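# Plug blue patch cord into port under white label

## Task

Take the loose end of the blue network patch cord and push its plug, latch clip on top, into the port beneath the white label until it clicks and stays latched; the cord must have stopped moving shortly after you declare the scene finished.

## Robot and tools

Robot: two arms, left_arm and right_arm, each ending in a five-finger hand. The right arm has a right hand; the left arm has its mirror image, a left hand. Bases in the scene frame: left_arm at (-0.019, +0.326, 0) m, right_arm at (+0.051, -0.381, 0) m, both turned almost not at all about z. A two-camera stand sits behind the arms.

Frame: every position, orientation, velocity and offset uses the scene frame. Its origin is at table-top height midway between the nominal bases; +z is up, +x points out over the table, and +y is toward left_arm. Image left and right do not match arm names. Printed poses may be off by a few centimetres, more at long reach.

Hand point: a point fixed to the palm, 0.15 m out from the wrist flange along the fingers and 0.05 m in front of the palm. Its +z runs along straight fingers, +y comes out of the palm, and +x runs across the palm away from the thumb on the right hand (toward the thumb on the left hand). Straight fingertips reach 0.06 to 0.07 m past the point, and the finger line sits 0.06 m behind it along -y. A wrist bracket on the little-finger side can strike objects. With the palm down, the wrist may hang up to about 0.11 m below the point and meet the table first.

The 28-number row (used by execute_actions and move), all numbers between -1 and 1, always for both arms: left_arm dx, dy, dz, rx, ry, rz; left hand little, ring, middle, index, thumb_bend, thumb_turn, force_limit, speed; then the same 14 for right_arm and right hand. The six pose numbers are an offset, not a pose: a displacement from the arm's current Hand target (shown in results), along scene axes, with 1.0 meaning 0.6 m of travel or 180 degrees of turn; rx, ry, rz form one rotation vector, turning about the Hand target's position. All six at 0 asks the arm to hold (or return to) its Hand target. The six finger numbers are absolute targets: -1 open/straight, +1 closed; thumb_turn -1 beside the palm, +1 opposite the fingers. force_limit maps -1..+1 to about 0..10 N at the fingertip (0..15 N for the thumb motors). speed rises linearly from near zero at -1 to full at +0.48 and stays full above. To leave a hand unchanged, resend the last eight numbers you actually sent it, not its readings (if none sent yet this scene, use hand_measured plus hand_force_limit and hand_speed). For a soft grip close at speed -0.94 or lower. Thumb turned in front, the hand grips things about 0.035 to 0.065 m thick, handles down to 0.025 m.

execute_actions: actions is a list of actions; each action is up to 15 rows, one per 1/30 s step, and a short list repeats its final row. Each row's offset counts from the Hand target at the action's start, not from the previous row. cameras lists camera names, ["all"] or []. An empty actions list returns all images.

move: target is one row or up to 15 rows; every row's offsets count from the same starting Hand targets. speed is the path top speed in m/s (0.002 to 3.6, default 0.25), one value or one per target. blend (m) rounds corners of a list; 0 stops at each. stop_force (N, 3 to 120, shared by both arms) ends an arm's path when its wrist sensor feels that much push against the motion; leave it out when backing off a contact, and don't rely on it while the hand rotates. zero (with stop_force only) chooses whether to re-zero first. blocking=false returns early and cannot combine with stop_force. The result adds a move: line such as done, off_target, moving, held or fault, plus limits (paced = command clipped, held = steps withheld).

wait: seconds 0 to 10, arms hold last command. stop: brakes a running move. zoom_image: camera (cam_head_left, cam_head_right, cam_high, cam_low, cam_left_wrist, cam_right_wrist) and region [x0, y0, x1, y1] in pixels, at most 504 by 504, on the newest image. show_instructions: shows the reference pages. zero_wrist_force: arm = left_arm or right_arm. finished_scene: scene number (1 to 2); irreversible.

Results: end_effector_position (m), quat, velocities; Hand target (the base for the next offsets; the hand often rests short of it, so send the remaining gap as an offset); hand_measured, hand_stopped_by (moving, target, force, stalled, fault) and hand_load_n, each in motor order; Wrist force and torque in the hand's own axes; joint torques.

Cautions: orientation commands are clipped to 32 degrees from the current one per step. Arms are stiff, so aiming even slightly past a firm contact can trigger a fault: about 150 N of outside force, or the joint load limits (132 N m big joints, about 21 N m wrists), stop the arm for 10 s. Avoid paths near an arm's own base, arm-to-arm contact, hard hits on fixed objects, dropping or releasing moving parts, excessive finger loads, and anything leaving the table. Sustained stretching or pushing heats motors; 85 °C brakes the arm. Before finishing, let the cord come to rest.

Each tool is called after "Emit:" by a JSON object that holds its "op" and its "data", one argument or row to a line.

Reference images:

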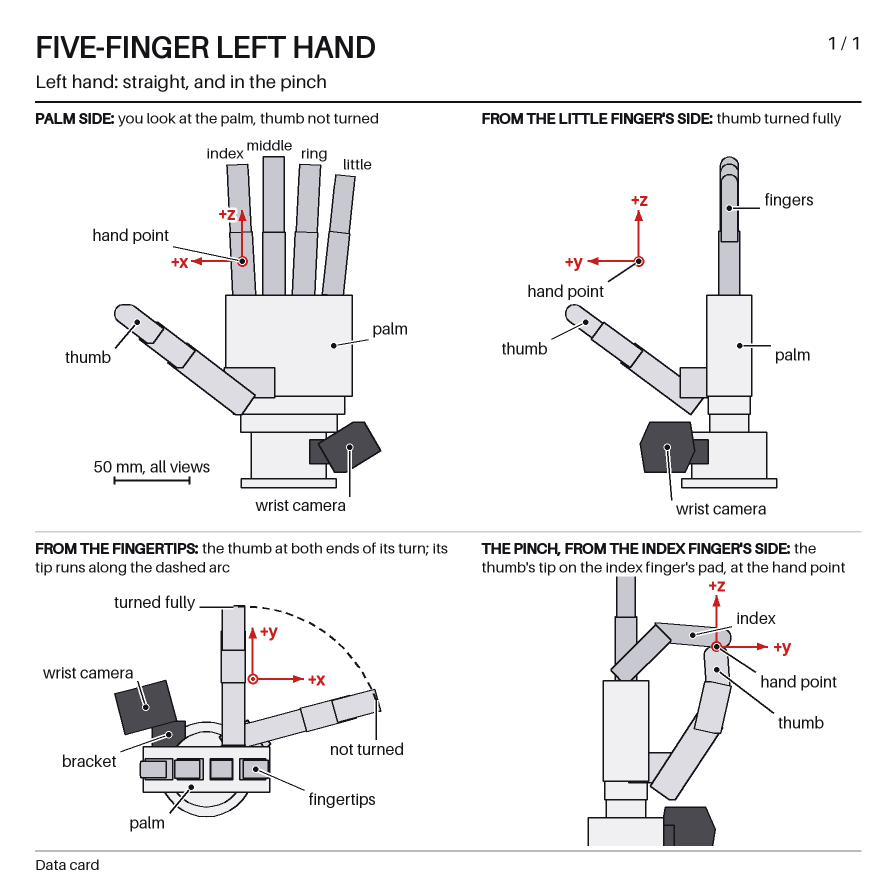

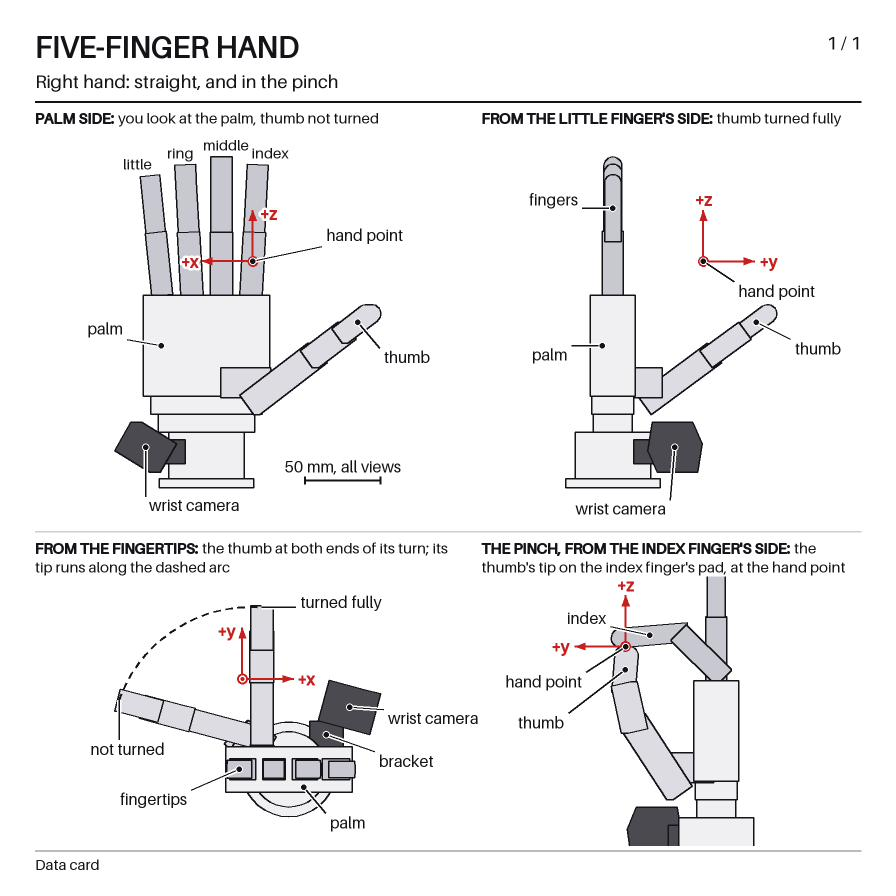

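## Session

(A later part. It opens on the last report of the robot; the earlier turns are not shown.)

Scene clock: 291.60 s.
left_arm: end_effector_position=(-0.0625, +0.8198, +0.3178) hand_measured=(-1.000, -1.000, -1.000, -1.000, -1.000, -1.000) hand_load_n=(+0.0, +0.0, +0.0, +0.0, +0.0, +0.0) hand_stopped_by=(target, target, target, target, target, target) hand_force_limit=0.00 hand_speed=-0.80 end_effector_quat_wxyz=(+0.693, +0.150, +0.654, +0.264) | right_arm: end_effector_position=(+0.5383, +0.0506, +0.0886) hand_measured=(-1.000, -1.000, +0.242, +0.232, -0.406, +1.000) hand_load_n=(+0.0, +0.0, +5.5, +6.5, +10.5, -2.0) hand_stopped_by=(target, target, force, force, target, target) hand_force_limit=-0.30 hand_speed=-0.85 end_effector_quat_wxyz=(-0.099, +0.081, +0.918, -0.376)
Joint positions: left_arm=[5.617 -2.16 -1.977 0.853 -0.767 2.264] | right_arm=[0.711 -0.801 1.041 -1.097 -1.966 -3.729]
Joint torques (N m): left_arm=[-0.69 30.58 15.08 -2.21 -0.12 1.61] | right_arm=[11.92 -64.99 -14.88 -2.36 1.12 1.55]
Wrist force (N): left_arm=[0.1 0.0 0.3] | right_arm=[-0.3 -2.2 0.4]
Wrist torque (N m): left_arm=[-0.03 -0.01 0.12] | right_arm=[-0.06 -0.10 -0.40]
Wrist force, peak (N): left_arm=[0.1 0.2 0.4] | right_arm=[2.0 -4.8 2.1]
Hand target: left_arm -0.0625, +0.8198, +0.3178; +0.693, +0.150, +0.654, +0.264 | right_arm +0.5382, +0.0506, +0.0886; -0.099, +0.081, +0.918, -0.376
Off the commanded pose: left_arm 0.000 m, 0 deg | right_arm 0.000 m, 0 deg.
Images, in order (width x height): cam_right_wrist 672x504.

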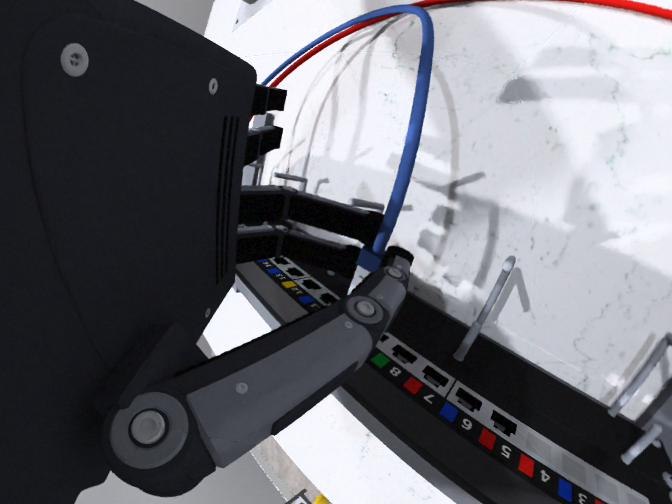

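Emit:
{"op": "zoom_image", "data": {
  "camera": "cam_right_wrist",
  "region": [265, 250, 345, 310]
}}

Emit:
{"op": "zoom_image", "data": {
  "camera": "cam_right_wrist",
  "region": [370, 330, 530, 450]
}}

Scaled by 6.300 from the camera's 672x504 image, which has a finer 960x720 frame.

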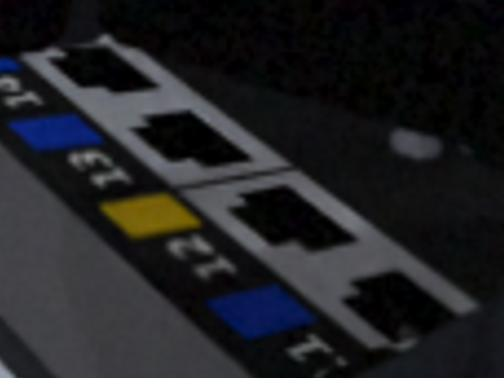

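Scaled by 3.150 from the camera's 672x504 image, which has a finer 960x720 frame.

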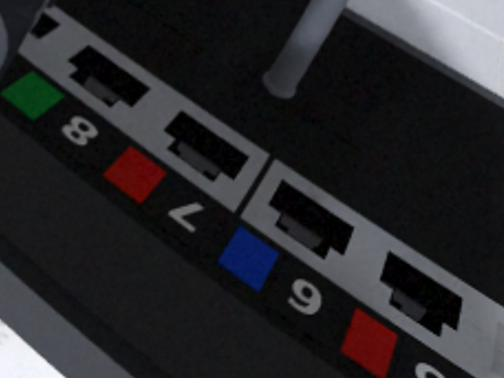

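Emit:
{"op": "zoom_image", "data": {
  "camera": "cam_right_wrist",
  "region": [353, 246, 385, 278]
}}

Emit:
{"op": "zoom_image", "data": {
  "camera": "cam_right_wrist",
  "region": [340, 262, 374, 300]
}}

Scaled by 15.750 from the camera's 672x504 image, which has a finer 960x720 frame.

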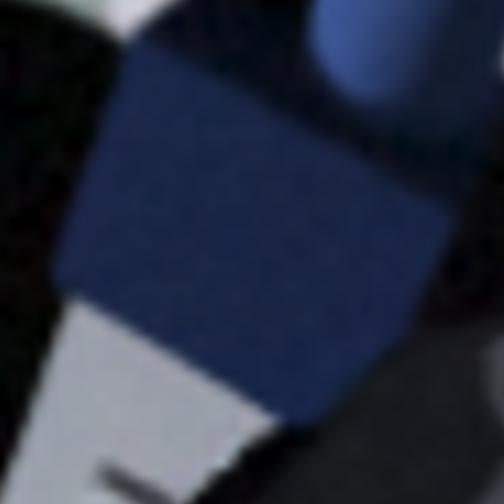

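Scaled by 13.263 from the camera's 672x504 image, which has a finer 960x720 frame.

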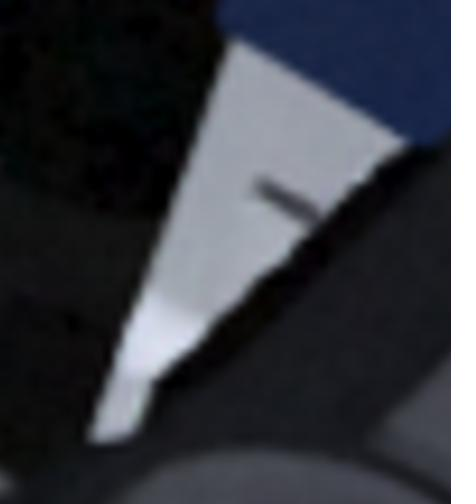

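Emit:
{"op": "zoom_image", "data": {
  "camera": "cam_right_wrist",
  "region": [265, 252, 307, 294]
}}

Emit:
{"op": "zoom_image", "data": {
  "camera": "cam_right_wrist",
  "region": [300, 270, 342, 312]
}}

Scaled by 12.000 from the camera's 672x504 image, which has a finer 960x720 frame.

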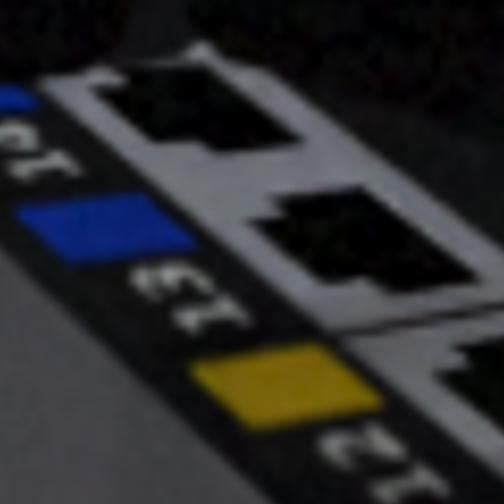

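Scaled by 12.000 from the camera's 672x504 image, which has a finer 960x720 frame.

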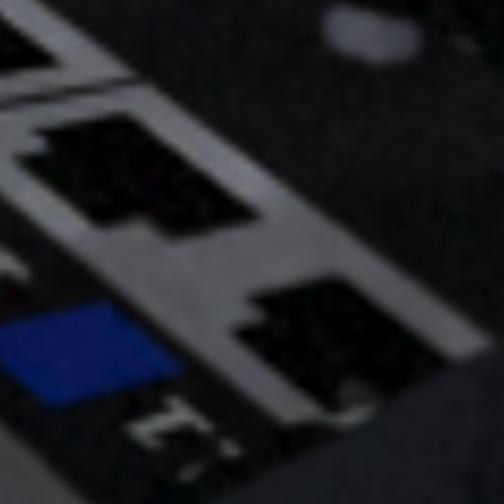

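Emit:
{"op": "move", "data": {
  "target": [
    [0,0,0,0,0,0,-1,-1,-1,-1,-1,-1,0,-0.8,0.01638,-0.0038,-0.002,0,0,0,-1,-1,0.7,0.7,-0.4,1,-0.3,-0.85],
    [0,0,0,0,0,0,-1,-1,-1,-1,-1,-1,0,-0.8,0.02225,-0.00433,-0.002,0,0,0,-1,-1,0.7,0.7,-0.4,1,-0.3,-0.85]
  ],
  "speed": [0.03,0.01],
  "stop_force": 3,
  "zero": false
}}

Scene clock: 298.90 s.
left_arm: end_effector_position=(-0.0625, +0.8198, +0.3178) hand_measured=(-1.000, -1.000, -1.000, -1.000, -1.000, -1.000) hand_load_n=(+0.0, +0.0, +0.0, +0.0, +0.0, +0.0) hand_stopped_by=(target, target, target, target, target, target) hand_force_limit=0.00 hand_speed=-0.80 end_effector_quat_wxyz=(+0.693, +0.150, +0.654, +0.264) | right_arm: end_effector_position=(+0.5494, +0.0483, +0.0874) hand_measured=(-1.000, -1.000, +0.242, +0.232, -0.406, +1.000) hand_load_n=(+0.0, +0.0, +5.5, +6.0, +10.5, -2.0) hand_stopped_by=(target, target, force, force, target, target) hand_force_limit=-0.30 hand_speed=-0.85 end_effector_quat_wxyz=(-0.099, +0.081, +0.918, -0.376)
Joint positions: left_arm=[5.617 -2.16 -1.977 0.853 -0.767 2.264] | right_arm=[0.699 -0.785 1.016 -1.092 -1.974 -3.738]
Joint torques (N m): left_arm=[-0.52 30.93 14.98 -2.41 -0.41 1.54] | right_arm=[10.96 -67.03 -16.21 -1.85 1.01 1.14]
Wrist force (N): left_arm=[0.3 0.1 0.3] | right_arm=[0.0 -2.1 0.2]
Wrist torque (N m): left_arm=[-0.02 -0.02 0.13] | right_arm=[-0.04 -0.13 -0.29]
Wrist force, peak (N): left_arm=[0.2 0.0 0.5] | right_arm=[4.4 -4.8 1.0]
Hand target: left_arm -0.0625, +0.8198, +0.3178; +0.693, +0.150, +0.654, +0.264 | right_arm +0.5494, +0.0483, +0.0874; -0.099, +0.081, +0.918, -0.376 (not the last commanded pose)
Off the commanded pose: left_arm 0.000 m, 0 deg | right_arm 0.002 m, 0 deg.
move: contact (right_arm); path passed 1 of 2 targets

Emit:
{"op": "move", "data": {
  "target": [
    [0,0,0,0,0,0,-1,-1,-1,-1,-1,-1,0,-0.8,-0.0025,-0.0008,-0.001,0,0,0,-1,-1,0.7,0.7,-0.4,1,-0.3,-0.85],
    [0,0,0,0,0,0,-1,-1,-1,-1,-1,-1,0,-0.8,0.0035,-0.0012,-0.001,0,0,0,-1,-1,0.7,0.7,-0.4,1,-0.3,-0.85]
  ],
  "speed": [0.02,0.01],
  "stop_force": 3,
  "zero": false
}}

Scene clock: 300.53 s.
left_arm: end_effector_position=(-0.0625, +0.8198, +0.3178) hand_measured=(-1.000, -1.000, -1.000, -1.000, -1.000, -1.000) hand_load_n=(+0.0, +0.0, +0.0, +0.0, +0.0, +0.0) hand_stopped_by=(target, target, target, target, target, target) hand_force_limit=0.00 hand_speed=-0.80 end_effector_quat_wxyz=(+0.693, +0.150, +0.654, +0.264) | right_arm: end_effector_position=(+0.5495, +0.0479, +0.0869) hand_measured=(-1.000, -1.000, +0.242, +0.232, -0.406, +1.000) hand_load_n=(+0.0, +0.0, +5.5, +6.0, +10.5, -2.5) hand_stopped_by=(target, target, force, force, target, target) hand_force_limit=-0.30 hand_speed=-0.85 end_effector_quat_wxyz=(-0.099, +0.081, +0.918, -0.376)
Joint positions: left_arm=[5.617 -2.16 -1.977 0.853 -0.767 2.264] | right_arm=[0.699 -0.786 1.019 -1.094 -1.974 -3.739]
Joint torques (N m): left_arm=[-1.46 30.98 15.39 -2.12 -0.15 1.69] | right_arm=[9.49 -66.98 -15.31 -2.53 0.88 1.16]
Wrist force (N): left_arm=[0.3 -0.1 0.2] | right_arm=[0.7 -2.6 0.5]
Wrist torque (N m): left_arm=[-0.05 -0.02 0.14] | right_arm=[-0.05 -0.14 -0.30]
Wrist force, peak (N): left_arm=[0.3 0.1 0.3] | right_arm=[4.4 -4.2 0.4]
Hand target: left_arm -0.0625, +0.8198, +0.3178; +0.693, +0.150, +0.654, +0.264 | right_arm +0.5495, +0.0479, +0.0869; -0.099, +0.081, +0.918, -0.376 (not the last commanded pose)
Off the commanded pose: left_arm 0.000 m, 0 deg | right_arm 0.002 m, 0 deg.
move: contact (right_arm); path passed 1 of 2 targets

Emit:
{"op": "move", "data": {
  "target": [
    [0,0,0,0,0,0,-1,-1,-1,-1,-1,-1,0,-0.8,-0.0025,-0.0004,-0.0011,0,0,0,-1,-1,0.7,0.7,-0.4,1,-0.3,-0.85],
    [0,0,0,0,0,0,-1,-1,-1,-1,-1,-1,0,-0.8,0.0035,-0.0008,-0.0011,0,0,0,-1,-1,0.7,0.7,-0.4,1,-0.3,-0.85]
  ],
  "speed": [0.02,0.01],
  "stop_force": 3,
  "zero": false
}}

Emit:
{"op": "move", "data": {
  "target": [
    [0,0,0,0,0,0,-1,-1,-1,-1,-1,-1,0,-0.8,-0.0025,-0.0004,-0.0009,0,0,0,-1,-1,0.7,0.7,-0.4,1,-0.3,-0.85],
    [0,0,0,0,0,0,-1,-1,-1,-1,-1,-1,0,-0.8,0.0035,-0.0008,-0.0009,0,0,0,-1,-1,0.7,0.7,-0.4,1,-0.3,-0.85]
  ],
  "speed": [0.02,0.01],
  "stop_force": 3,
  "zero": false
}}

Scene clock: 302.23 s.
left_arm: end_effector_position=(-0.0625, +0.8198, +0.3178) hand_measured=(-1.000, -1.000, -1.000, -1.000, -1.000, -1.000) hand_load_n=(+0.0, +0.0, +0.0, +0.0, +0.0, +0.0) hand_stopped_by=(target, target, target, target, target, target) hand_force_limit=0.00 hand_speed=-0.80 end_effector_quat_wxyz=(+0.693, +0.150, +0.654, +0.264) | right_arm: end_effector_position=(+0.5497, +0.0477, +0.0863) hand_measured=(-1.000, -1.000, +0.242, +0.232, -0.406, +1.000) hand_load_n=(+0.0, +0.0, +6.0, +6.0, +10.5, -3.0) hand_stopped_by=(target, target, force, force, target, target) hand_force_limit=-0.30 hand_speed=-0.85 end_effector_quat_wxyz=(-0.099, +0.081, +0.918, -0.376)
Joint positions: left_arm=[5.617 -2.16 -1.977 0.853 -0.767 2.264] | right_arm=[0.698 -0.786 1.02 -1.096 -1.974 -3.739]
Joint torques (N m): left_arm=[-0.08 31 14.93 -2.25 -0.45 1.53] | right_arm=[8.74 -66.75 -16.19 -3.45 0.14 1.95]
Wrist force (N): left_arm=[0.1 0.1 0.1] | right_arm=[4.3 -3.1 1.0]
Wrist torque (N m): left_arm=[0.00 0.00 0.12] | right_arm=[-0.06 -0.18 -0.35]
Wrist force, peak (N): left_arm=[0.0 0.4 0.3] | right_arm=[8.1 -4.4 1.4]
Hand target: left_arm -0.0625, +0.8198, +0.3178; +0.693, +0.150, +0.654, +0.264 | right_arm +0.5497, +0.0477, +0.0863; -0.099, +0.081, +0.918, -0.376 (not the last commanded pose)
Off the commanded pose: left_arm 0.000 m, 0 deg | right_arm 0.002 m, 0 deg.
move: contact (right_arm); path passed 1 of 2 targets

Scene clock: 303.80 s.
left_arm: end_effector_position=(-0.0625, +0.8198, +0.3178) hand_measured=(-1.000, -1.000, -1.000, -1.000, -1.000, -1.000) hand_load_n=(+0.0, +0.0, +0.0, +0.0, +0.0, +0.0) hand_stopped_by=(target, target, target, target, target, target) hand_force_limit=0.00 hand_speed=-0.80 end_effector_quat_wxyz=(+0.693, +0.150, +0.654, +0.264) | right_arm: end_effector_position=(+0.5498, +0.0474, +0.0859) hand_measured=(-1.000, -1.000, +0.242, +0.232, -0.406, +1.000) hand_load_n=(+0.0, +0.0, +6.5, +6.5, +10.0, -3.5) hand_stopped_by=(target, target, force, force, target, target) hand_force_limit=-0.30 hand_speed=-0.85 end_effector_quat_wxyz=(-0.099, +0.081, +0.918, -0.376)
Joint positions: left_arm=[5.617 -2.16 -1.977 0.853 -0.767 2.264] | right_arm=[0.698 -0.786 1.021 -1.098 -1.974 -3.74]
Joint torques (N m): left_arm=[0.02 30.65 14.8 -2.03 -0.37 1.64] | right_arm=[7.19 -66.72 -17.17 -4.4 -0.48 2.29]
Wrist force (N): left_arm=[0.1 0.1 0.3] | right_arm=[8.7 -4.3 2.0]
Wrist torque (N m): left_arm=[-0.02 0.01 0.12] | right_arm=[-0.12 -0.24 -0.41]
Wrist force, peak (N): left_arm=[0.1 0.0 0.5] | right_arm=[13.0 -5.9 1.8]
Hand target: left_arm -0.0625, +0.8198, +0.3178; +0.693, +0.150, +0.654, +0.264 | right_arm +0.5498, +0.0474, +0.0859; -0.099, +0.081, +0.918, -0.376 (not the last commanded pose)
Off the commanded pose: left_arm 0.000 m, 0 deg | right_arm 0.002 m, 0 deg.
move: contact (right_arm); path passed 1 of 2 targets

Emit:
{"op": "execute_actions", "data": {
  "actions": [
    [[0,0,0,0,0,0,-1,-1,-1,-1,-1,-1,0,-0.8,-0.02,0.0055,0.005,0,0,0,-1,-1,0.7,0.7,-0.4,1,-0.3,-0.85]]
  ],
  "cameras": ["cam_right_wrist"]
}}

Emit:
{"op": "zoom_image", "data": {
  "camera": "cam_right_wrist",
  "region": [335, 240, 385, 300]
}}

Scene clock: 304.63 s.
left_arm: end_effector_position=(-0.0625, +0.8198, +0.3178) hand_measured=(-1.000, -1.000, -1.000, -1.000, -1.000, -1.000) hand_load_n=(+0.0, +0.0, +0.0, +0.5, +0.0, +0.0) hand_stopped_by=(target, target, target, target, target, target) hand_force_limit=0.00 hand_speed=-0.80 end_effector_quat_wxyz=(+0.693, +0.150, +0.654, +0.264) | right_arm: end_effector_position=(+0.5378, +0.0507, +0.0889) hand_measured=(-1.000, -1.000, +0.242, +0.232, -0.406, +1.000) hand_load_n=(+0.0, +0.0, +5.5, +6.0, +10.5, -2.0) hand_stopped_by=(target, target, force, force, target, target) hand_force_limit=-0.30 hand_speed=-0.85 end_effector_quat_wxyz=(-0.099, +0.081, +0.918, -0.376)
Joint positions: left_arm=[5.617 -2.16 -1.977 0.853 -0.767 2.264] | right_arm=[0.711 -0.803 1.042 -1.098 -1.966 -3.729]
Joint torques (N m): left_arm=[-0.6 32 16.05 -2.52 -0.34 1.48] | right_arm=[9.73 -66.2 -16.5 -2.14 0.76 1.61]
Wrist force (N): left_arm=[0.0 0.2 0.3] | right_arm=[-0.1 -2.2 0.5]
Wrist torque (N m): left_arm=[0.00 0.01 0.12] | right_arm=[-0.07 -0.11 -0.39]
Wrist force, peak (N): left_arm=[0.3 0.1 0.4] | right_arm=[8.8 -5.0 1.3]
Hand target: left_arm -0.0625, +0.8198, +0.3178; +0.693, +0.150, +0.654, +0.264 | right_arm +0.5378, +0.0507, +0.0889; -0.099, +0.081, +0.918, -0.376
Off the commanded pose: left_arm 0.000 m, 0 deg | right_arm 0.000 m, 0 deg.
Images, in order (width x height): cam_right_wrist 672x504.

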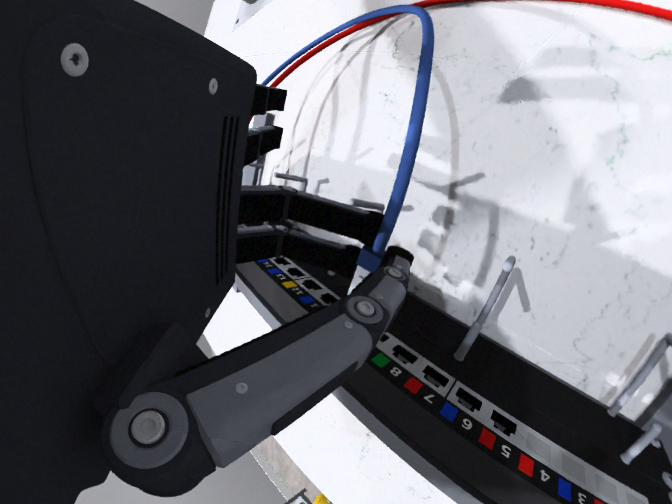

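Scaled by 8.400 from the camera's 672x504 image, which has a finer 960x720 frame.

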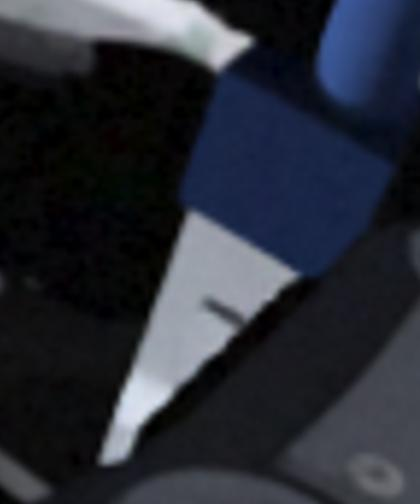

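Emit:
{"op": "move", "data": {
  "target": [0.6625,-0.233,0.0537,0,0,-0.2778,1,1,1,1,-1,-1,0,0,0,0,0,0,0,0,-1,-1,0.7,0.7,-0.4,1,-0.3,-0.85],
  "speed": 0.5
}}

Scene clock: 308.43 s.
left_arm: end_effector_position=(+0.3349, +0.6800, +0.3500) hand_measured=(+1.000, +1.000, +1.000, +1.000, -1.000, -1.000) hand_load_n=(+0.0, +0.0, +0.0, +0.0, +0.0, +0.0) hand_stopped_by=(target, target, target, target, target, target) hand_force_limit=0.00 hand_speed=0.00 end_effector_quat_wxyz=(+0.739, +0.413, +0.529, -0.053) | right_arm: end_effector_position=(+0.5378, +0.0507, +0.0889) hand_measured=(-1.000, -1.000, +0.242, +0.232, -0.406, +1.000) hand_load_n=(+0.0, +0.0, +5.5, +6.0, +10.5, -2.5) hand_stopped_by=(target, target, force, force, target, target) hand_force_limit=-0.30 hand_speed=-0.85 end_effector_quat_wxyz=(-0.099, +0.081, +0.918, -0.376)
Joint positions: left_arm=[4.736 -2.099 -1.958 0.771 -0.759 2.266] | right_arm=[0.711 -0.803 1.042 -1.098 -1.966 -3.729]
Joint torques (N m): left_arm=[-9.8 26.79 20.2 -2.27 1.98 2.24] | right_arm=[11.3 -65.73 -15.64 -2.44 0.99 1.54]
Wrist force (N): left_arm=[0.1 0.2 0.2] | right_arm=[0.2 -1.9 0.5]
Wrist torque (N m): left_arm=[0.00 -0.02 -0.08] | right_arm=[-0.01 -0.17 -0.35]
Wrist force, peak (N): left_arm=[0.4 0.7 1.6] | right_arm=[-0.1 -2.4 0.7]
Hand target: left_arm +0.3350, +0.6800, +0.3500; +0.739, +0.413, +0.529, -0.053 | right_arm +0.5378, +0.0507, +0.0889; -0.099, +0.081, +0.918, -0.376
Off the commanded pose: left_arm 0.000 m, 0 deg | right_arm 0.000 m, 0 deg.
move: done

Emit:
{"op": "move", "data": {
  "target": [0.1917,-0.2667,-0.0833,-0.3976,0.5427,-0.0537,1,1,1,1,-1,-1,0,0,0,0,0,0,0,0,-1,-1,0.7,0.7,-0.4,1,-0.3,-0.85],
  "speed": 0.5,
  "cameras": ["cam_high","cam_left_wrist"]
}}

Scene clock: 311.93 s.
left_arm: end_effector_position=(+0.4500, +0.5200, +0.3001) hand_measured=(+1.000, +1.000, +1.000, +1.000, -1.000, -1.000) hand_load_n=(+0.0, +0.0, +0.0, +0.0, +0.0, -0.5) hand_stopped_by=(target, target, target, target, target, target) hand_force_limit=0.00 hand_speed=0.00 end_effector_quat_wxyz=(+0.198, -0.179, +0.721, -0.639) | right_arm: end_effector_position=(+0.5378, +0.0507, +0.0889) hand_measured=(-1.000, -1.000, +0.242, +0.232, -0.406, +1.000) hand_load_n=(-0.5, +0.0, +5.5, +6.5, +10.0, -2.0) hand_stopped_by=(target, target, force, force, target, target) hand_force_limit=-0.30 hand_speed=-0.85 end_effector_quat_wxyz=(-0.099, +0.081, +0.918, -0.376)
Joint positions: left_arm=[4.236 -2.161 -1.594 0.812 -0.555 -0.112] | right_arm=[0.711 -0.803 1.042 -1.098 -1.966 -3.729]
Joint torques (N m): left_arm=[-9.99 33.41 25.27 0.07 2.51 -2.34] | right_arm=[10.07 -66.16 -15.46 -2.35 0.97 1.5]
Wrist force (N): left_arm=[0.5 -1.3 0.1] | right_arm=[0.1 -1.9 0.5]
Wrist torque (N m): left_arm=[-0.20 -0.07 0.06] | right_arm=[-0.02 -0.16 -0.36]
Wrist force, peak (N): left_arm=[0.7 -1.5 0.0] | right_arm=[-0.1 -2.3 0.7]
Hand target: left_arm +0.4501, +0.5200, +0.3001; +0.198, -0.179, +0.721, -0.639 | right_arm +0.5378, +0.0507, +0.0889; -0.099, +0.081, +0.918, -0.376
Off the commanded pose: left_arm 0.000 m, 0 deg | right_arm 0.000 m, 0 deg.
move: done
Images, in order (width x height): cam_high 896x504, cam_left_wrist 672x504.

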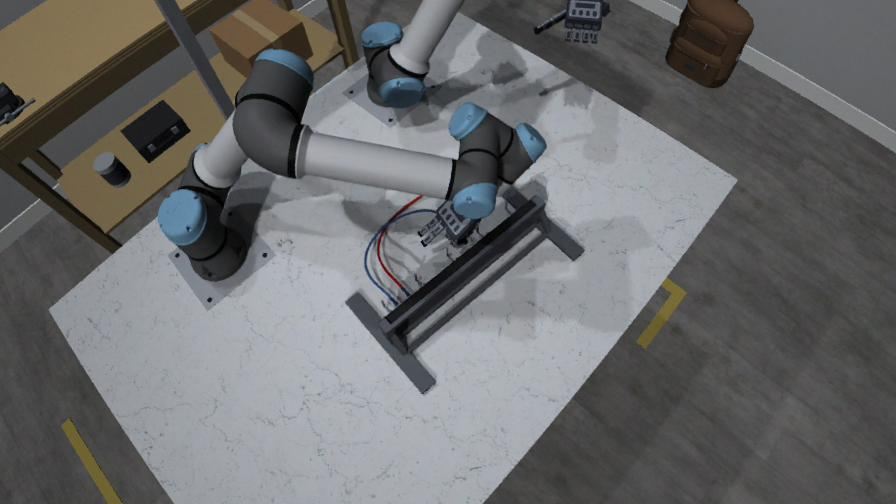

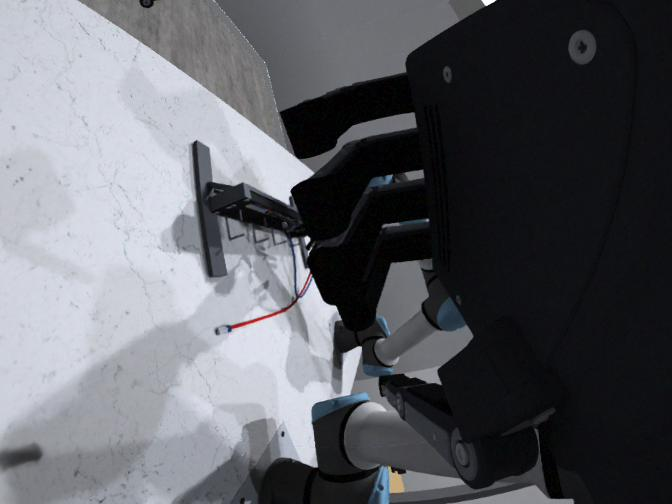

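Emit:
{"op": "move", "data": {
  "target": [
    [0.1332,-0.2333,-0.1335,0,0,0,-1,-1,-1,-1,-1,-1,0,0,0,0,0,0,0,0,-1,-1,0.7,0.7,-0.4,1,-0.3,-0.85],
    [0.1848,-0.4883,-0.3018,0,0,0,-1,-1,-1,-1,-1,-1,0,0,0,0,0,0,0,0,-1,-1,0.7,0.7,-0.4,1,-0.3,-0.85]
  ],
  "speed": [0.25,0.15],
  "blend": [0.03,0],
  "cameras": ["cam_high","cam_low","cam_left_wrist"]
}}

Scene clock: 316.83 s.
left_arm: end_effector_position=(+0.5611, +0.2278, +0.1189) hand_measured=(-1.000, -1.000, -1.000, -1.000, -1.000, -1.000) hand_load_n=(+0.0, +0.0, +0.0, +0.0, +0.0, +0.0) hand_stopped_by=(target, target, target, target, target, target) hand_force_limit=0.00 hand_speed=0.00 end_effector_quat_wxyz=(+0.187, -0.160, +0.714, -0.656) end_effector_velocity=(+0.000, +0.000, +0.000) end_effector_angular_velocity=(+0.000, +0.001, +0.000) | right_arm: end_effector_position=(+0.5378, +0.0507, +0.0889) hand_measured=(-1.000, -1.000, +0.242, +0.232, -0.406, +1.000) hand_load_n=(+0.0, +0.0, +5.5, +6.5, +10.5, -2.0) hand_stopped_by=(target, target, force, force, target, target) hand_force_limit=-0.30 hand_speed=-0.85 end_effector_quat_wxyz=(-0.099, +0.081, +0.918, -0.376)
Joint positions: left_arm=[3.675 -2.401 -1.574 2.001 -0.077 -1.111] | right_arm=[0.711 -0.803 1.042 -1.098 -1.966 -3.729]
Joint velocities: left_arm=[0 0.001 0.001 0.002 0 -0.005] | right_arm=[within noise]
Joint torques (N m): left_arm=[-9.78 58.34 20.04 -0.79 -0.61 -2.11] | right_arm=[10.56 -66.26 -16.01 -2.29 1.02 1.49]
Wrist force (N): left_arm=[0.8 -1.5 0.0] | right_arm=[0.1 -1.9 0.3]
Wrist torque (N m): left_arm=[-0.24 -0.12 0.08] | right_arm=[0.00 -0.16 -0.35]
Wrist force, peak (N): left_arm=[0.6 -1.7 -1.1] | right_arm=[0.0 -2.5 0.4]
Hand target: left_arm +0.5609, +0.2270, +0.1190; +0.198, -0.179, +0.721, -0.639 | right_arm +0.5378, +0.0507, +0.0889; -0.099, +0.081, +0.918, -0.376
Off the commanded pose: left_arm 0.001 m, 3 deg | right_arm 0.000 m, 0 deg.
move: off_target (left_arm)
Images, in order (width x height): cam_high 896x504, cam_low 896x504, cam_left_wrist 672x504.

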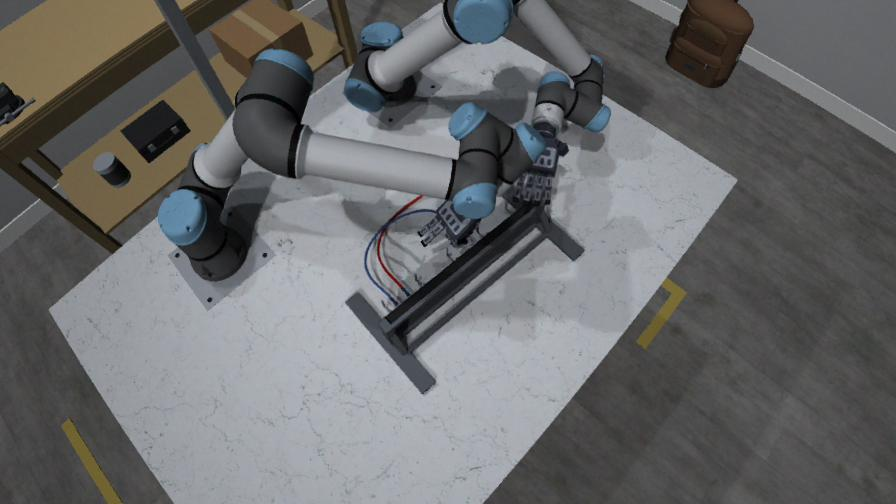

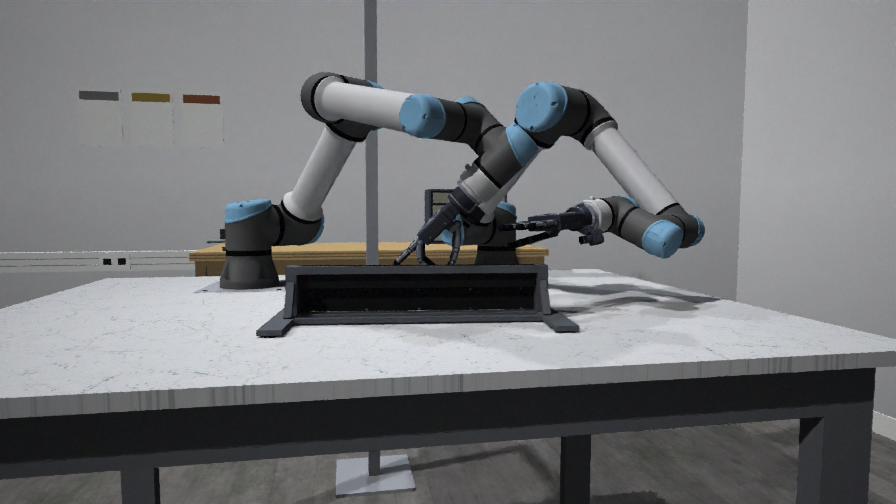

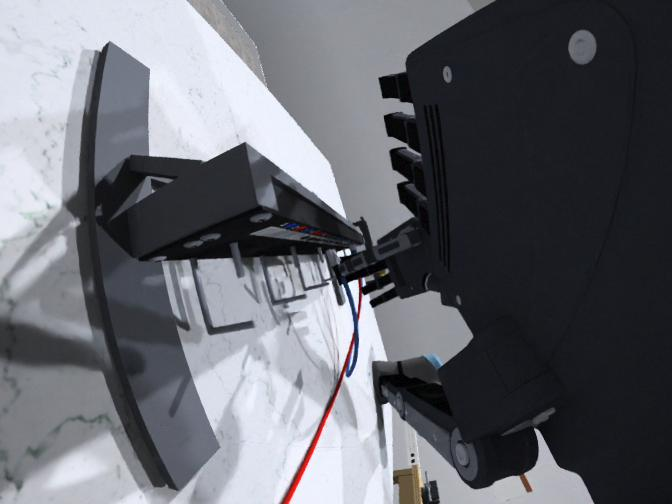

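Emit:
{"op": "zoom_image", "data": {
  "camera": "cam_left_wrist",
  "region": [300, 210, 400, 300]
}}

Emit:
{"op": "zoom_image", "data": {
  "camera": "cam_left_wrist",
  "region": [320, 235, 370, 280]
}}

Scaled by 5.040 from the camera's 672x504 image, which has a finer 960x720 frame.

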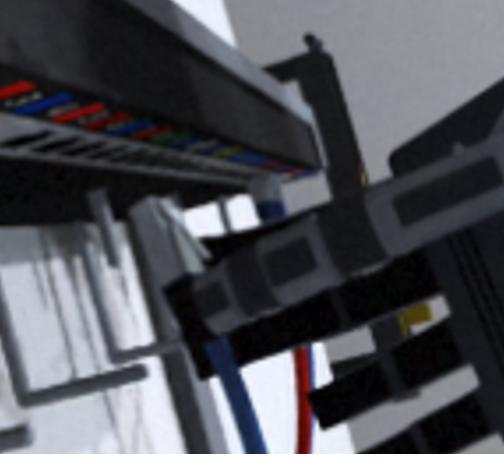

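Scaled by 10.080 from the camera's 672x504 image, which has a finer 960x720 frame.

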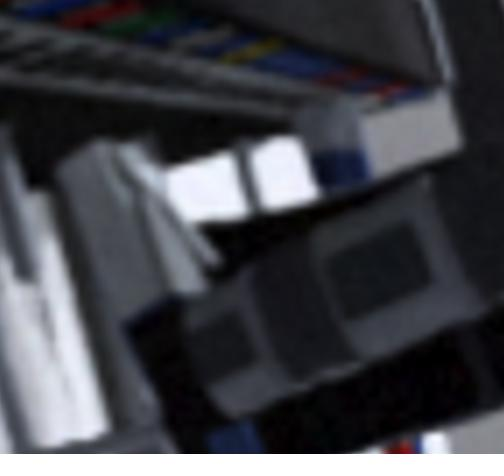

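Emit:
{"op": "move", "data": {
  "target": [0,0,0,0,0,0,-1,-1,-1,-1,-1,-1,0,0,0.01722,-0.00283,0,0,0,0,-1,-1,0.7,0.7,-0.4,1,-0.3,-0.85],
  "speed": 0.05,
  "cameras": ["cam_left_wrist"]
}}

Emit:
{"op": "zoom_image", "data": {
  "camera": "cam_left_wrist",
  "region": [318, 228, 368, 278]
}}

Scene clock: 318.63 s.
left_arm: end_effector_position=(+0.5611, +0.2278, +0.1189) hand_measured=(-1.000, -1.000, -1.000, -1.000, -1.000, -1.000) hand_load_n=(-0.5, -0.5, +0.0, +0.0, +0.0, -0.5) hand_stopped_by=(target, target, target, target, target, target) hand_force_limit=0.00 hand_speed=0.00 end_effector_quat_wxyz=(+0.187, -0.160, +0.714, -0.656) | right_arm: end_effector_position=(+0.5480, +0.0491, +0.0889) hand_measured=(-1.000, -1.000, +0.242, +0.232, -0.406, +1.000) hand_load_n=(+0.0, +0.5, +5.0, +6.5, +10.5, -2.5) hand_stopped_by=(target, target, force, force, target, target) hand_force_limit=-0.30 hand_speed=-0.85 end_effector_quat_wxyz=(-0.099, +0.081, +0.918, -0.376)
Joint positions: left_arm=[3.675 -2.401 -1.574 2.002 -0.077 -1.111] | right_arm=[0.701 -0.788 1.017 -1.09 -1.972 -3.737]
Joint torques (N m): left_arm=[-9.41 59.37 20 -0.74 -0.64 -2.38] | right_arm=[-10.46 -46.39 -30 0.51 -1.16 -1.61]
Wrist force (N): left_arm=[0.7 -1.5 0.0] | right_arm=[-0.3 -1.8 0.8]
Wrist torque (N m): left_arm=[-0.26 -0.10 0.07] | right_arm=[-0.04 -0.11 -0.38]
Wrist force, peak (N): left_arm=[0.7 -1.7 0.0] | right_arm=[-0.2 -2.4 0.0]
Hand target: left_arm +0.5611, +0.2278, +0.1189; +0.187, -0.160, +0.714, -0.656 (not the last commanded pose) | right_arm +0.5481, +0.0490, +0.0889; -0.099, +0.081, +0.918, -0.376
Off the commanded pose: left_arm 0.001 m, 3 deg | right_arm 0.000 m, 0 deg.
move: off_target (left_arm)
Images, in order (width x height): cam_left_wrist 672x504.

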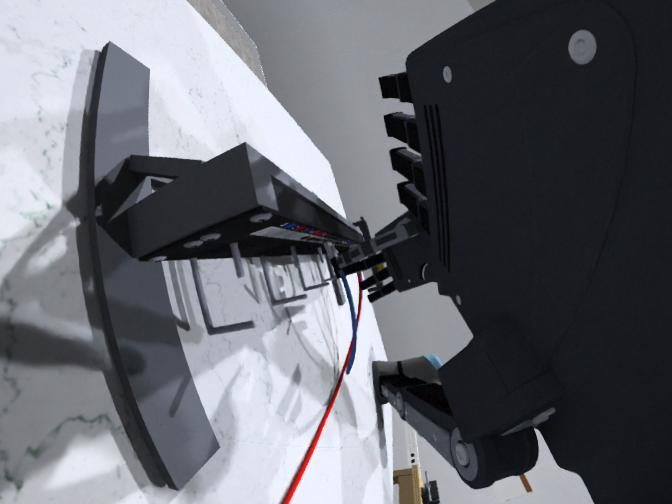

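Scaled by 10.080 from the camera's 672x504 image, which has a finer 960x720 frame.

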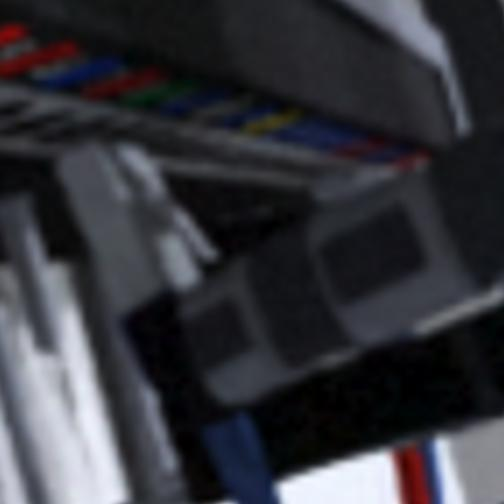

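Emit:
{"op": "zoom_image", "data": {
  "camera": "cam_left_wrist",
  "region": [320, 236, 346, 262]
}}

Emit:
{"op": "zoom_image", "data": {
  "camera": "cam_left_wrist",
  "region": [220, 130, 370, 270]
}}

Scaled by 19.385 from the camera's 672x504 image, which has a finer 960x720 frame.

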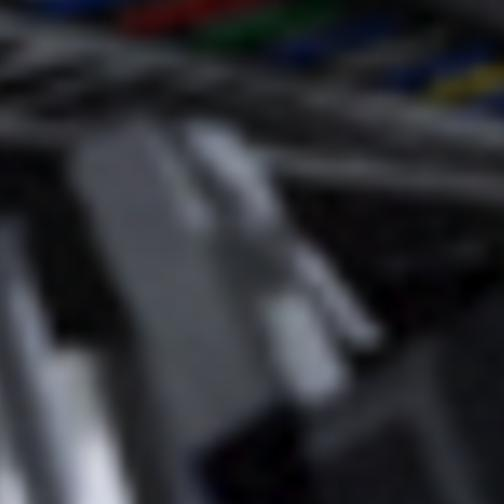

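Scaled by 3.360 from the camera's 672x504 image, which has a finer 960x720 frame.

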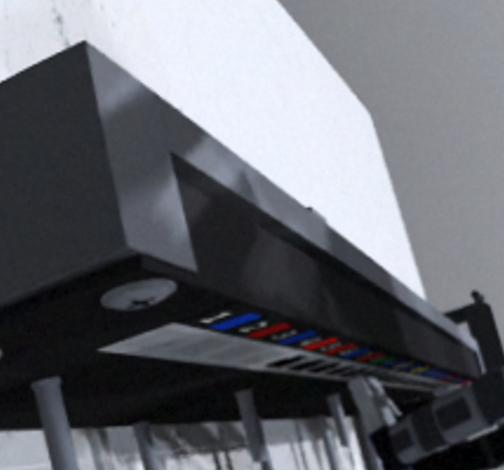

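Emit:
{"op": "move", "data": {
  "target": [0,0,0,0,0,0,-1,-1,-1,-1,-1,-1,0,0,-0.0135,-0.0042,-0.0078,0.0493,-0.0477,0.0318,-1,-1,0.7,0.7,-0.4,1,-0.3,-0.85],
  "speed": 0.1,
  "cameras": ["cam_left_wrist","cam_right_wrist"]
}}

Emit:
{"op": "zoom_image", "data": {
  "camera": "cam_left_wrist",
  "region": [318, 236, 348, 266]
}}

Emit:
{"op": "zoom_image", "data": {
  "camera": "cam_right_wrist",
  "region": [335, 240, 385, 300]
}}

Scene clock: 323.87 s.
left_arm: end_effector_position=(+0.5611, +0.2278, +0.1189) hand_measured=(-1.000, -1.000, -1.000, -1.000, -1.000, -1.000) hand_load_n=(+0.0, +0.0, +0.0, +0.0, -0.5, -0.5) hand_stopped_by=(target, target, target, target, target, target) hand_force_limit=0.00 hand_speed=0.00 end_effector_quat_wxyz=(+0.187, -0.160, +0.714, -0.656) | right_arm: end_effector_position=(+0.5400, +0.0466, +0.0842) hand_measured=(-1.000, -1.000, +0.242, +0.232, -0.406, +1.000) hand_load_n=(+0.0, -0.5, +5.0, +6.5, +10.5, -2.0) hand_stopped_by=(target, target, force, force, target, target) hand_force_limit=-0.30 hand_speed=-0.85 end_effector_quat_wxyz=(-0.017, +0.055, +0.952, -0.301)
Joint positions: left_arm=[3.675 -2.401 -1.574 2.002 -0.077 -1.111] | right_arm=[0.705 -0.975 1.359 -1.502 -1.998 -3.845]
Joint torques (N m): left_arm=[-8.89 58.55 21.11 -0.56 -0.7 -2.22] | right_arm=[-10.75 -59.07 -14.33 -3.22 -2.43 -1.77]
Wrist force (N): left_arm=[0.7 -1.6 0.1] | right_arm=[-0.3 -1.7 0.1]
Wrist torque (N m): left_arm=[-0.26 -0.10 0.07] | right_arm=[0.04 -0.11 -0.31]
Wrist force, peak (N): left_arm=[0.7 -1.8 -0.2] | right_arm=[0.2 -2.4 0.2]
Hand target: left_arm +0.5611, +0.2278, +0.1189; +0.187, -0.160, +0.714, -0.656 | right_arm +0.5400, +0.0465, +0.0842; -0.017, +0.055, +0.952, -0.301
Off the commanded pose: left_arm 0.000 m, 0 deg | right_arm 0.000 m, 0 deg.
move: done
Images, in order (width x height): cam_left_wrist 672x504, cam_right_wrist 672x504.

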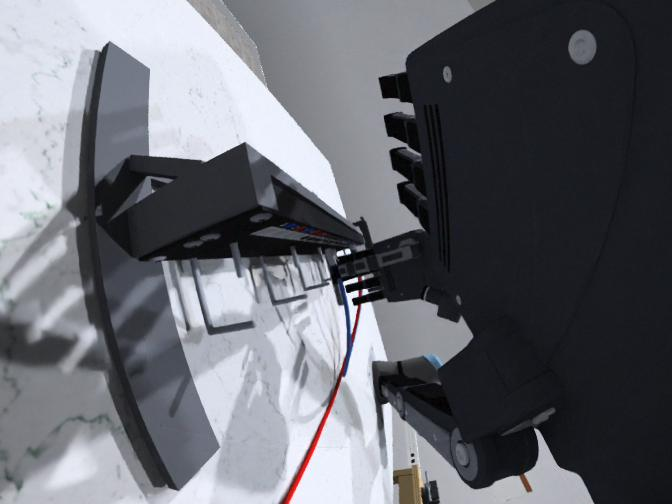

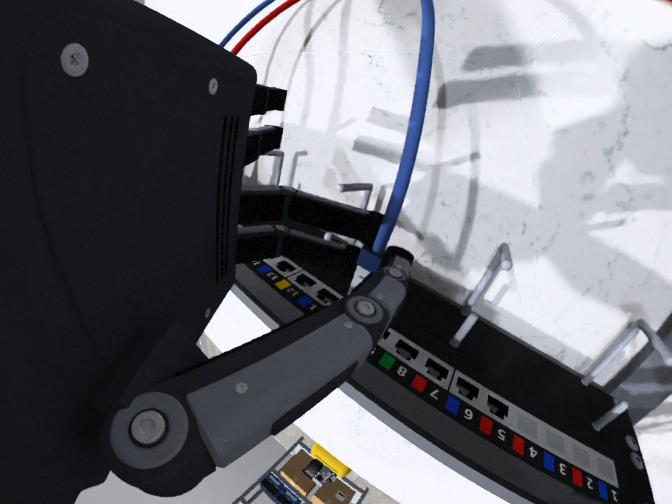

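Scaled by 16.800 from the camera's 672x504 image, which has a finer 960x720 frame.

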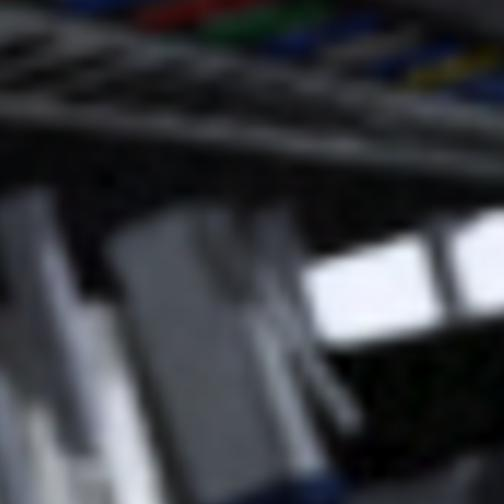

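Scaled by 8.400 from the camera's 672x504 image, which has a finer 960x720 frame.

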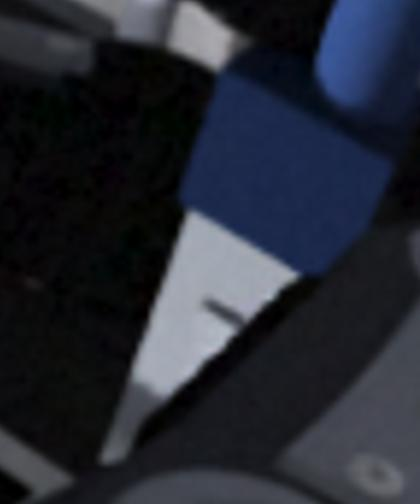

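Emit:
{"op": "zoom_image", "data": {
  "camera": "cam_left_wrist",
  "region": [322, 244, 342, 266]
}}

Emit:
{"op": "zoom_image", "data": {
  "camera": "cam_left_wrist",
  "region": [316, 228, 346, 250]
}}

Scaled by 22.909 from the camera's 672x504 image, which has a finer 960x720 frame.

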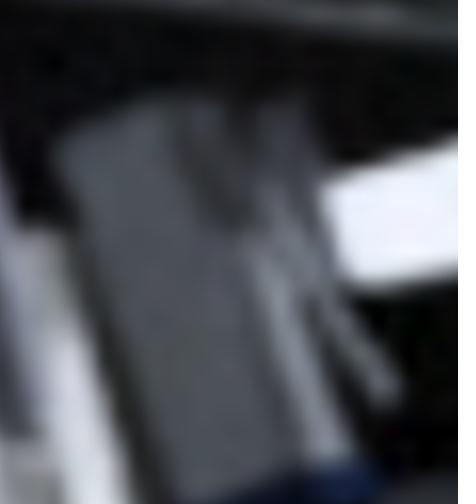

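Scaled by 16.800 from the camera's 672x504 image, which has a finer 960x720 frame.

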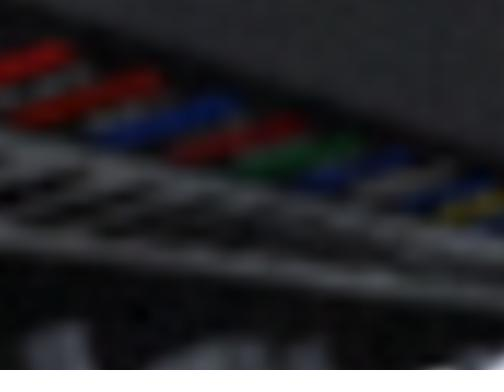

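Emit:
{"op": "zoom_image", "data": {
  "camera": "cam_right_wrist",
  "region": [262, 250, 342, 310]
}}

Emit:
{"op": "zoom_image", "data": {
  "camera": "cam_right_wrist",
  "region": [370, 325, 450, 385]
}}

Scaled by 6.300 from the camera's 672x504 image, which has a finer 960x720 frame.

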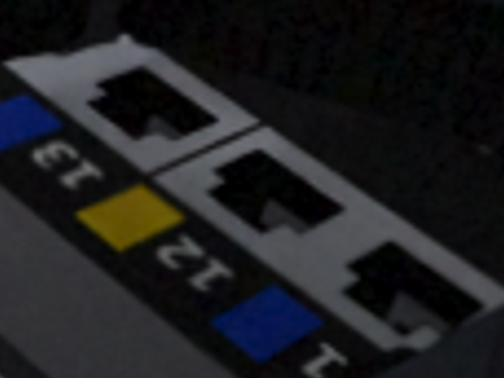

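Scaled by 6.300 from the camera's 672x504 image, which has a finer 960x720 frame.

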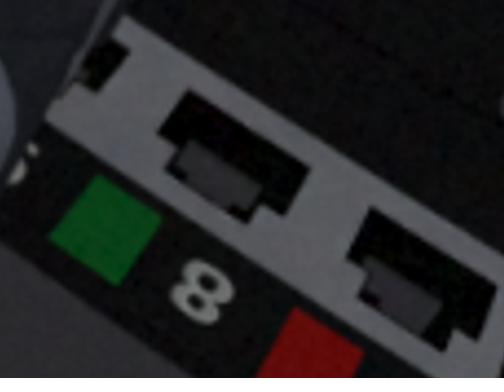

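Emit:
{"op": "move", "data": {
  "target": [0,0,0,0,0,0,-1,-1,-1,-1,-1,-1,0,0,0.0003,-0.0013,-0.0045,0.013,-0.0301,0.0095,-1,-1,0.7,0.7,-0.4,1,-0.3,-0.85],
  "speed": 0.1,
  "cameras": ["cam_left_wrist","cam_right_wrist"]
}}

Emit:
{"op": "zoom_image", "data": {
  "camera": "cam_left_wrist",
  "region": [322, 244, 342, 266]
}}

Emit:
{"op": "zoom_image", "data": {
  "camera": "cam_left_wrist",
  "region": [316, 228, 356, 268]
}}

Scene clock: 326.20 s.
left_arm: end_effector_position=(+0.5611, +0.2278, +0.1189) hand_measured=(-1.000, -1.000, -1.000, -1.000, -1.000, -1.000) hand_load_n=(+0.0, +0.0, +0.0, -0.5, +0.0, -0.5) hand_stopped_by=(target, target, target, target, target, target) hand_force_limit=0.00 hand_speed=0.00 end_effector_quat_wxyz=(+0.187, -0.160, +0.714, -0.656) | right_arm: end_effector_position=(+0.5402, +0.0458, +0.0815) hand_measured=(-1.000, -1.000, +0.242, +0.232, -0.406, +1.000) hand_load_n=(+0.0, +0.0, +5.0, +6.5, +10.5, -2.0) hand_stopped_by=(target, target, force, force, target, target) hand_force_limit=-0.30 hand_speed=-0.85 end_effector_quat_wxyz=(+0.031, +0.055, +0.958, -0.279)
Joint positions: left_arm=[3.675 -2.401 -1.574 2.002 -0.077 -1.111] | right_arm=[0.714 -1.029 1.48 -1.673 -2.029 -3.855]
Joint torques (N m): left_arm=[-9.34 58.25 19.39 -0.73 -0.71 -2.32] | right_arm=[10.65 -58.13 -15.03 -3.69 -2.42 -1.74]
Wrist force (N): left_arm=[0.7 -1.4 -0.1] | right_arm=[-0.1 -1.4 0.2]
Wrist torque (N m): left_arm=[-0.24 -0.11 0.07] | right_arm=[0.08 -0.13 -0.33]
Wrist force, peak (N): left_arm=[0.8 -1.8 0.1] | right_arm=[-0.6 -2.3 0.2]
Hand target: left_arm +0.5611, +0.2278, +0.1189; +0.187, -0.160, +0.714, -0.656 | right_arm +0.5402, +0.0457, +0.0815; +0.032, +0.055, +0.958, -0.279
Off the commanded pose: left_arm 0.000 m, 0 deg | right_arm 0.000 m, 0 deg.
move: done
Images, in order (width x height): cam_left_wrist 672x504, cam_right_wrist 672x504.

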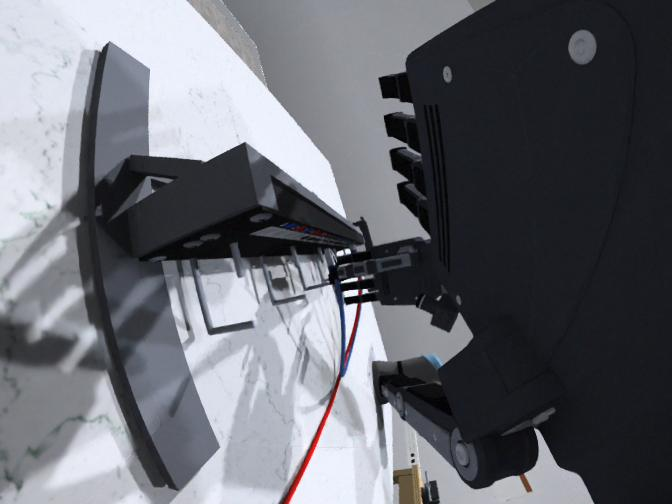

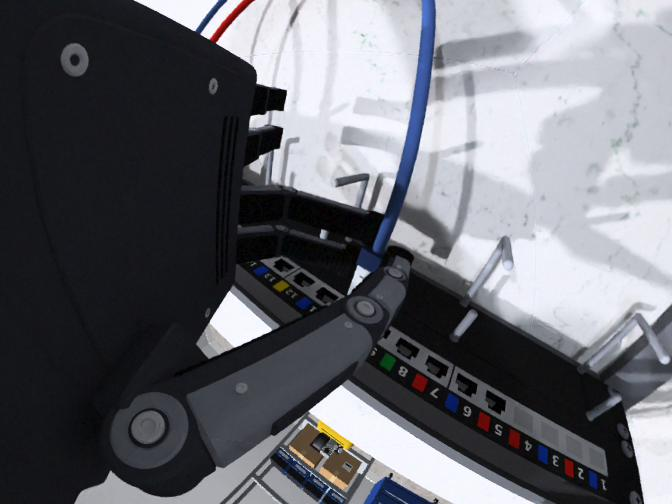

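Scaled by 22.909 from the camera's 672x504 image, which has a finer 960x720 frame.

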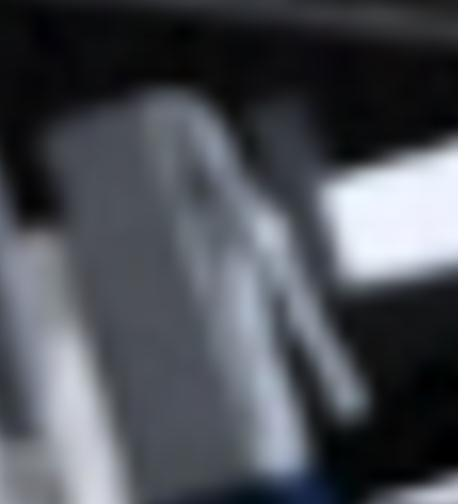

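Scaled by 12.600 from the camera's 672x504 image, which has a finer 960x720 frame.

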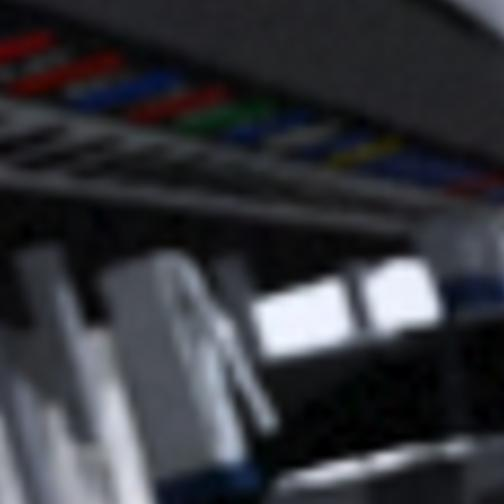

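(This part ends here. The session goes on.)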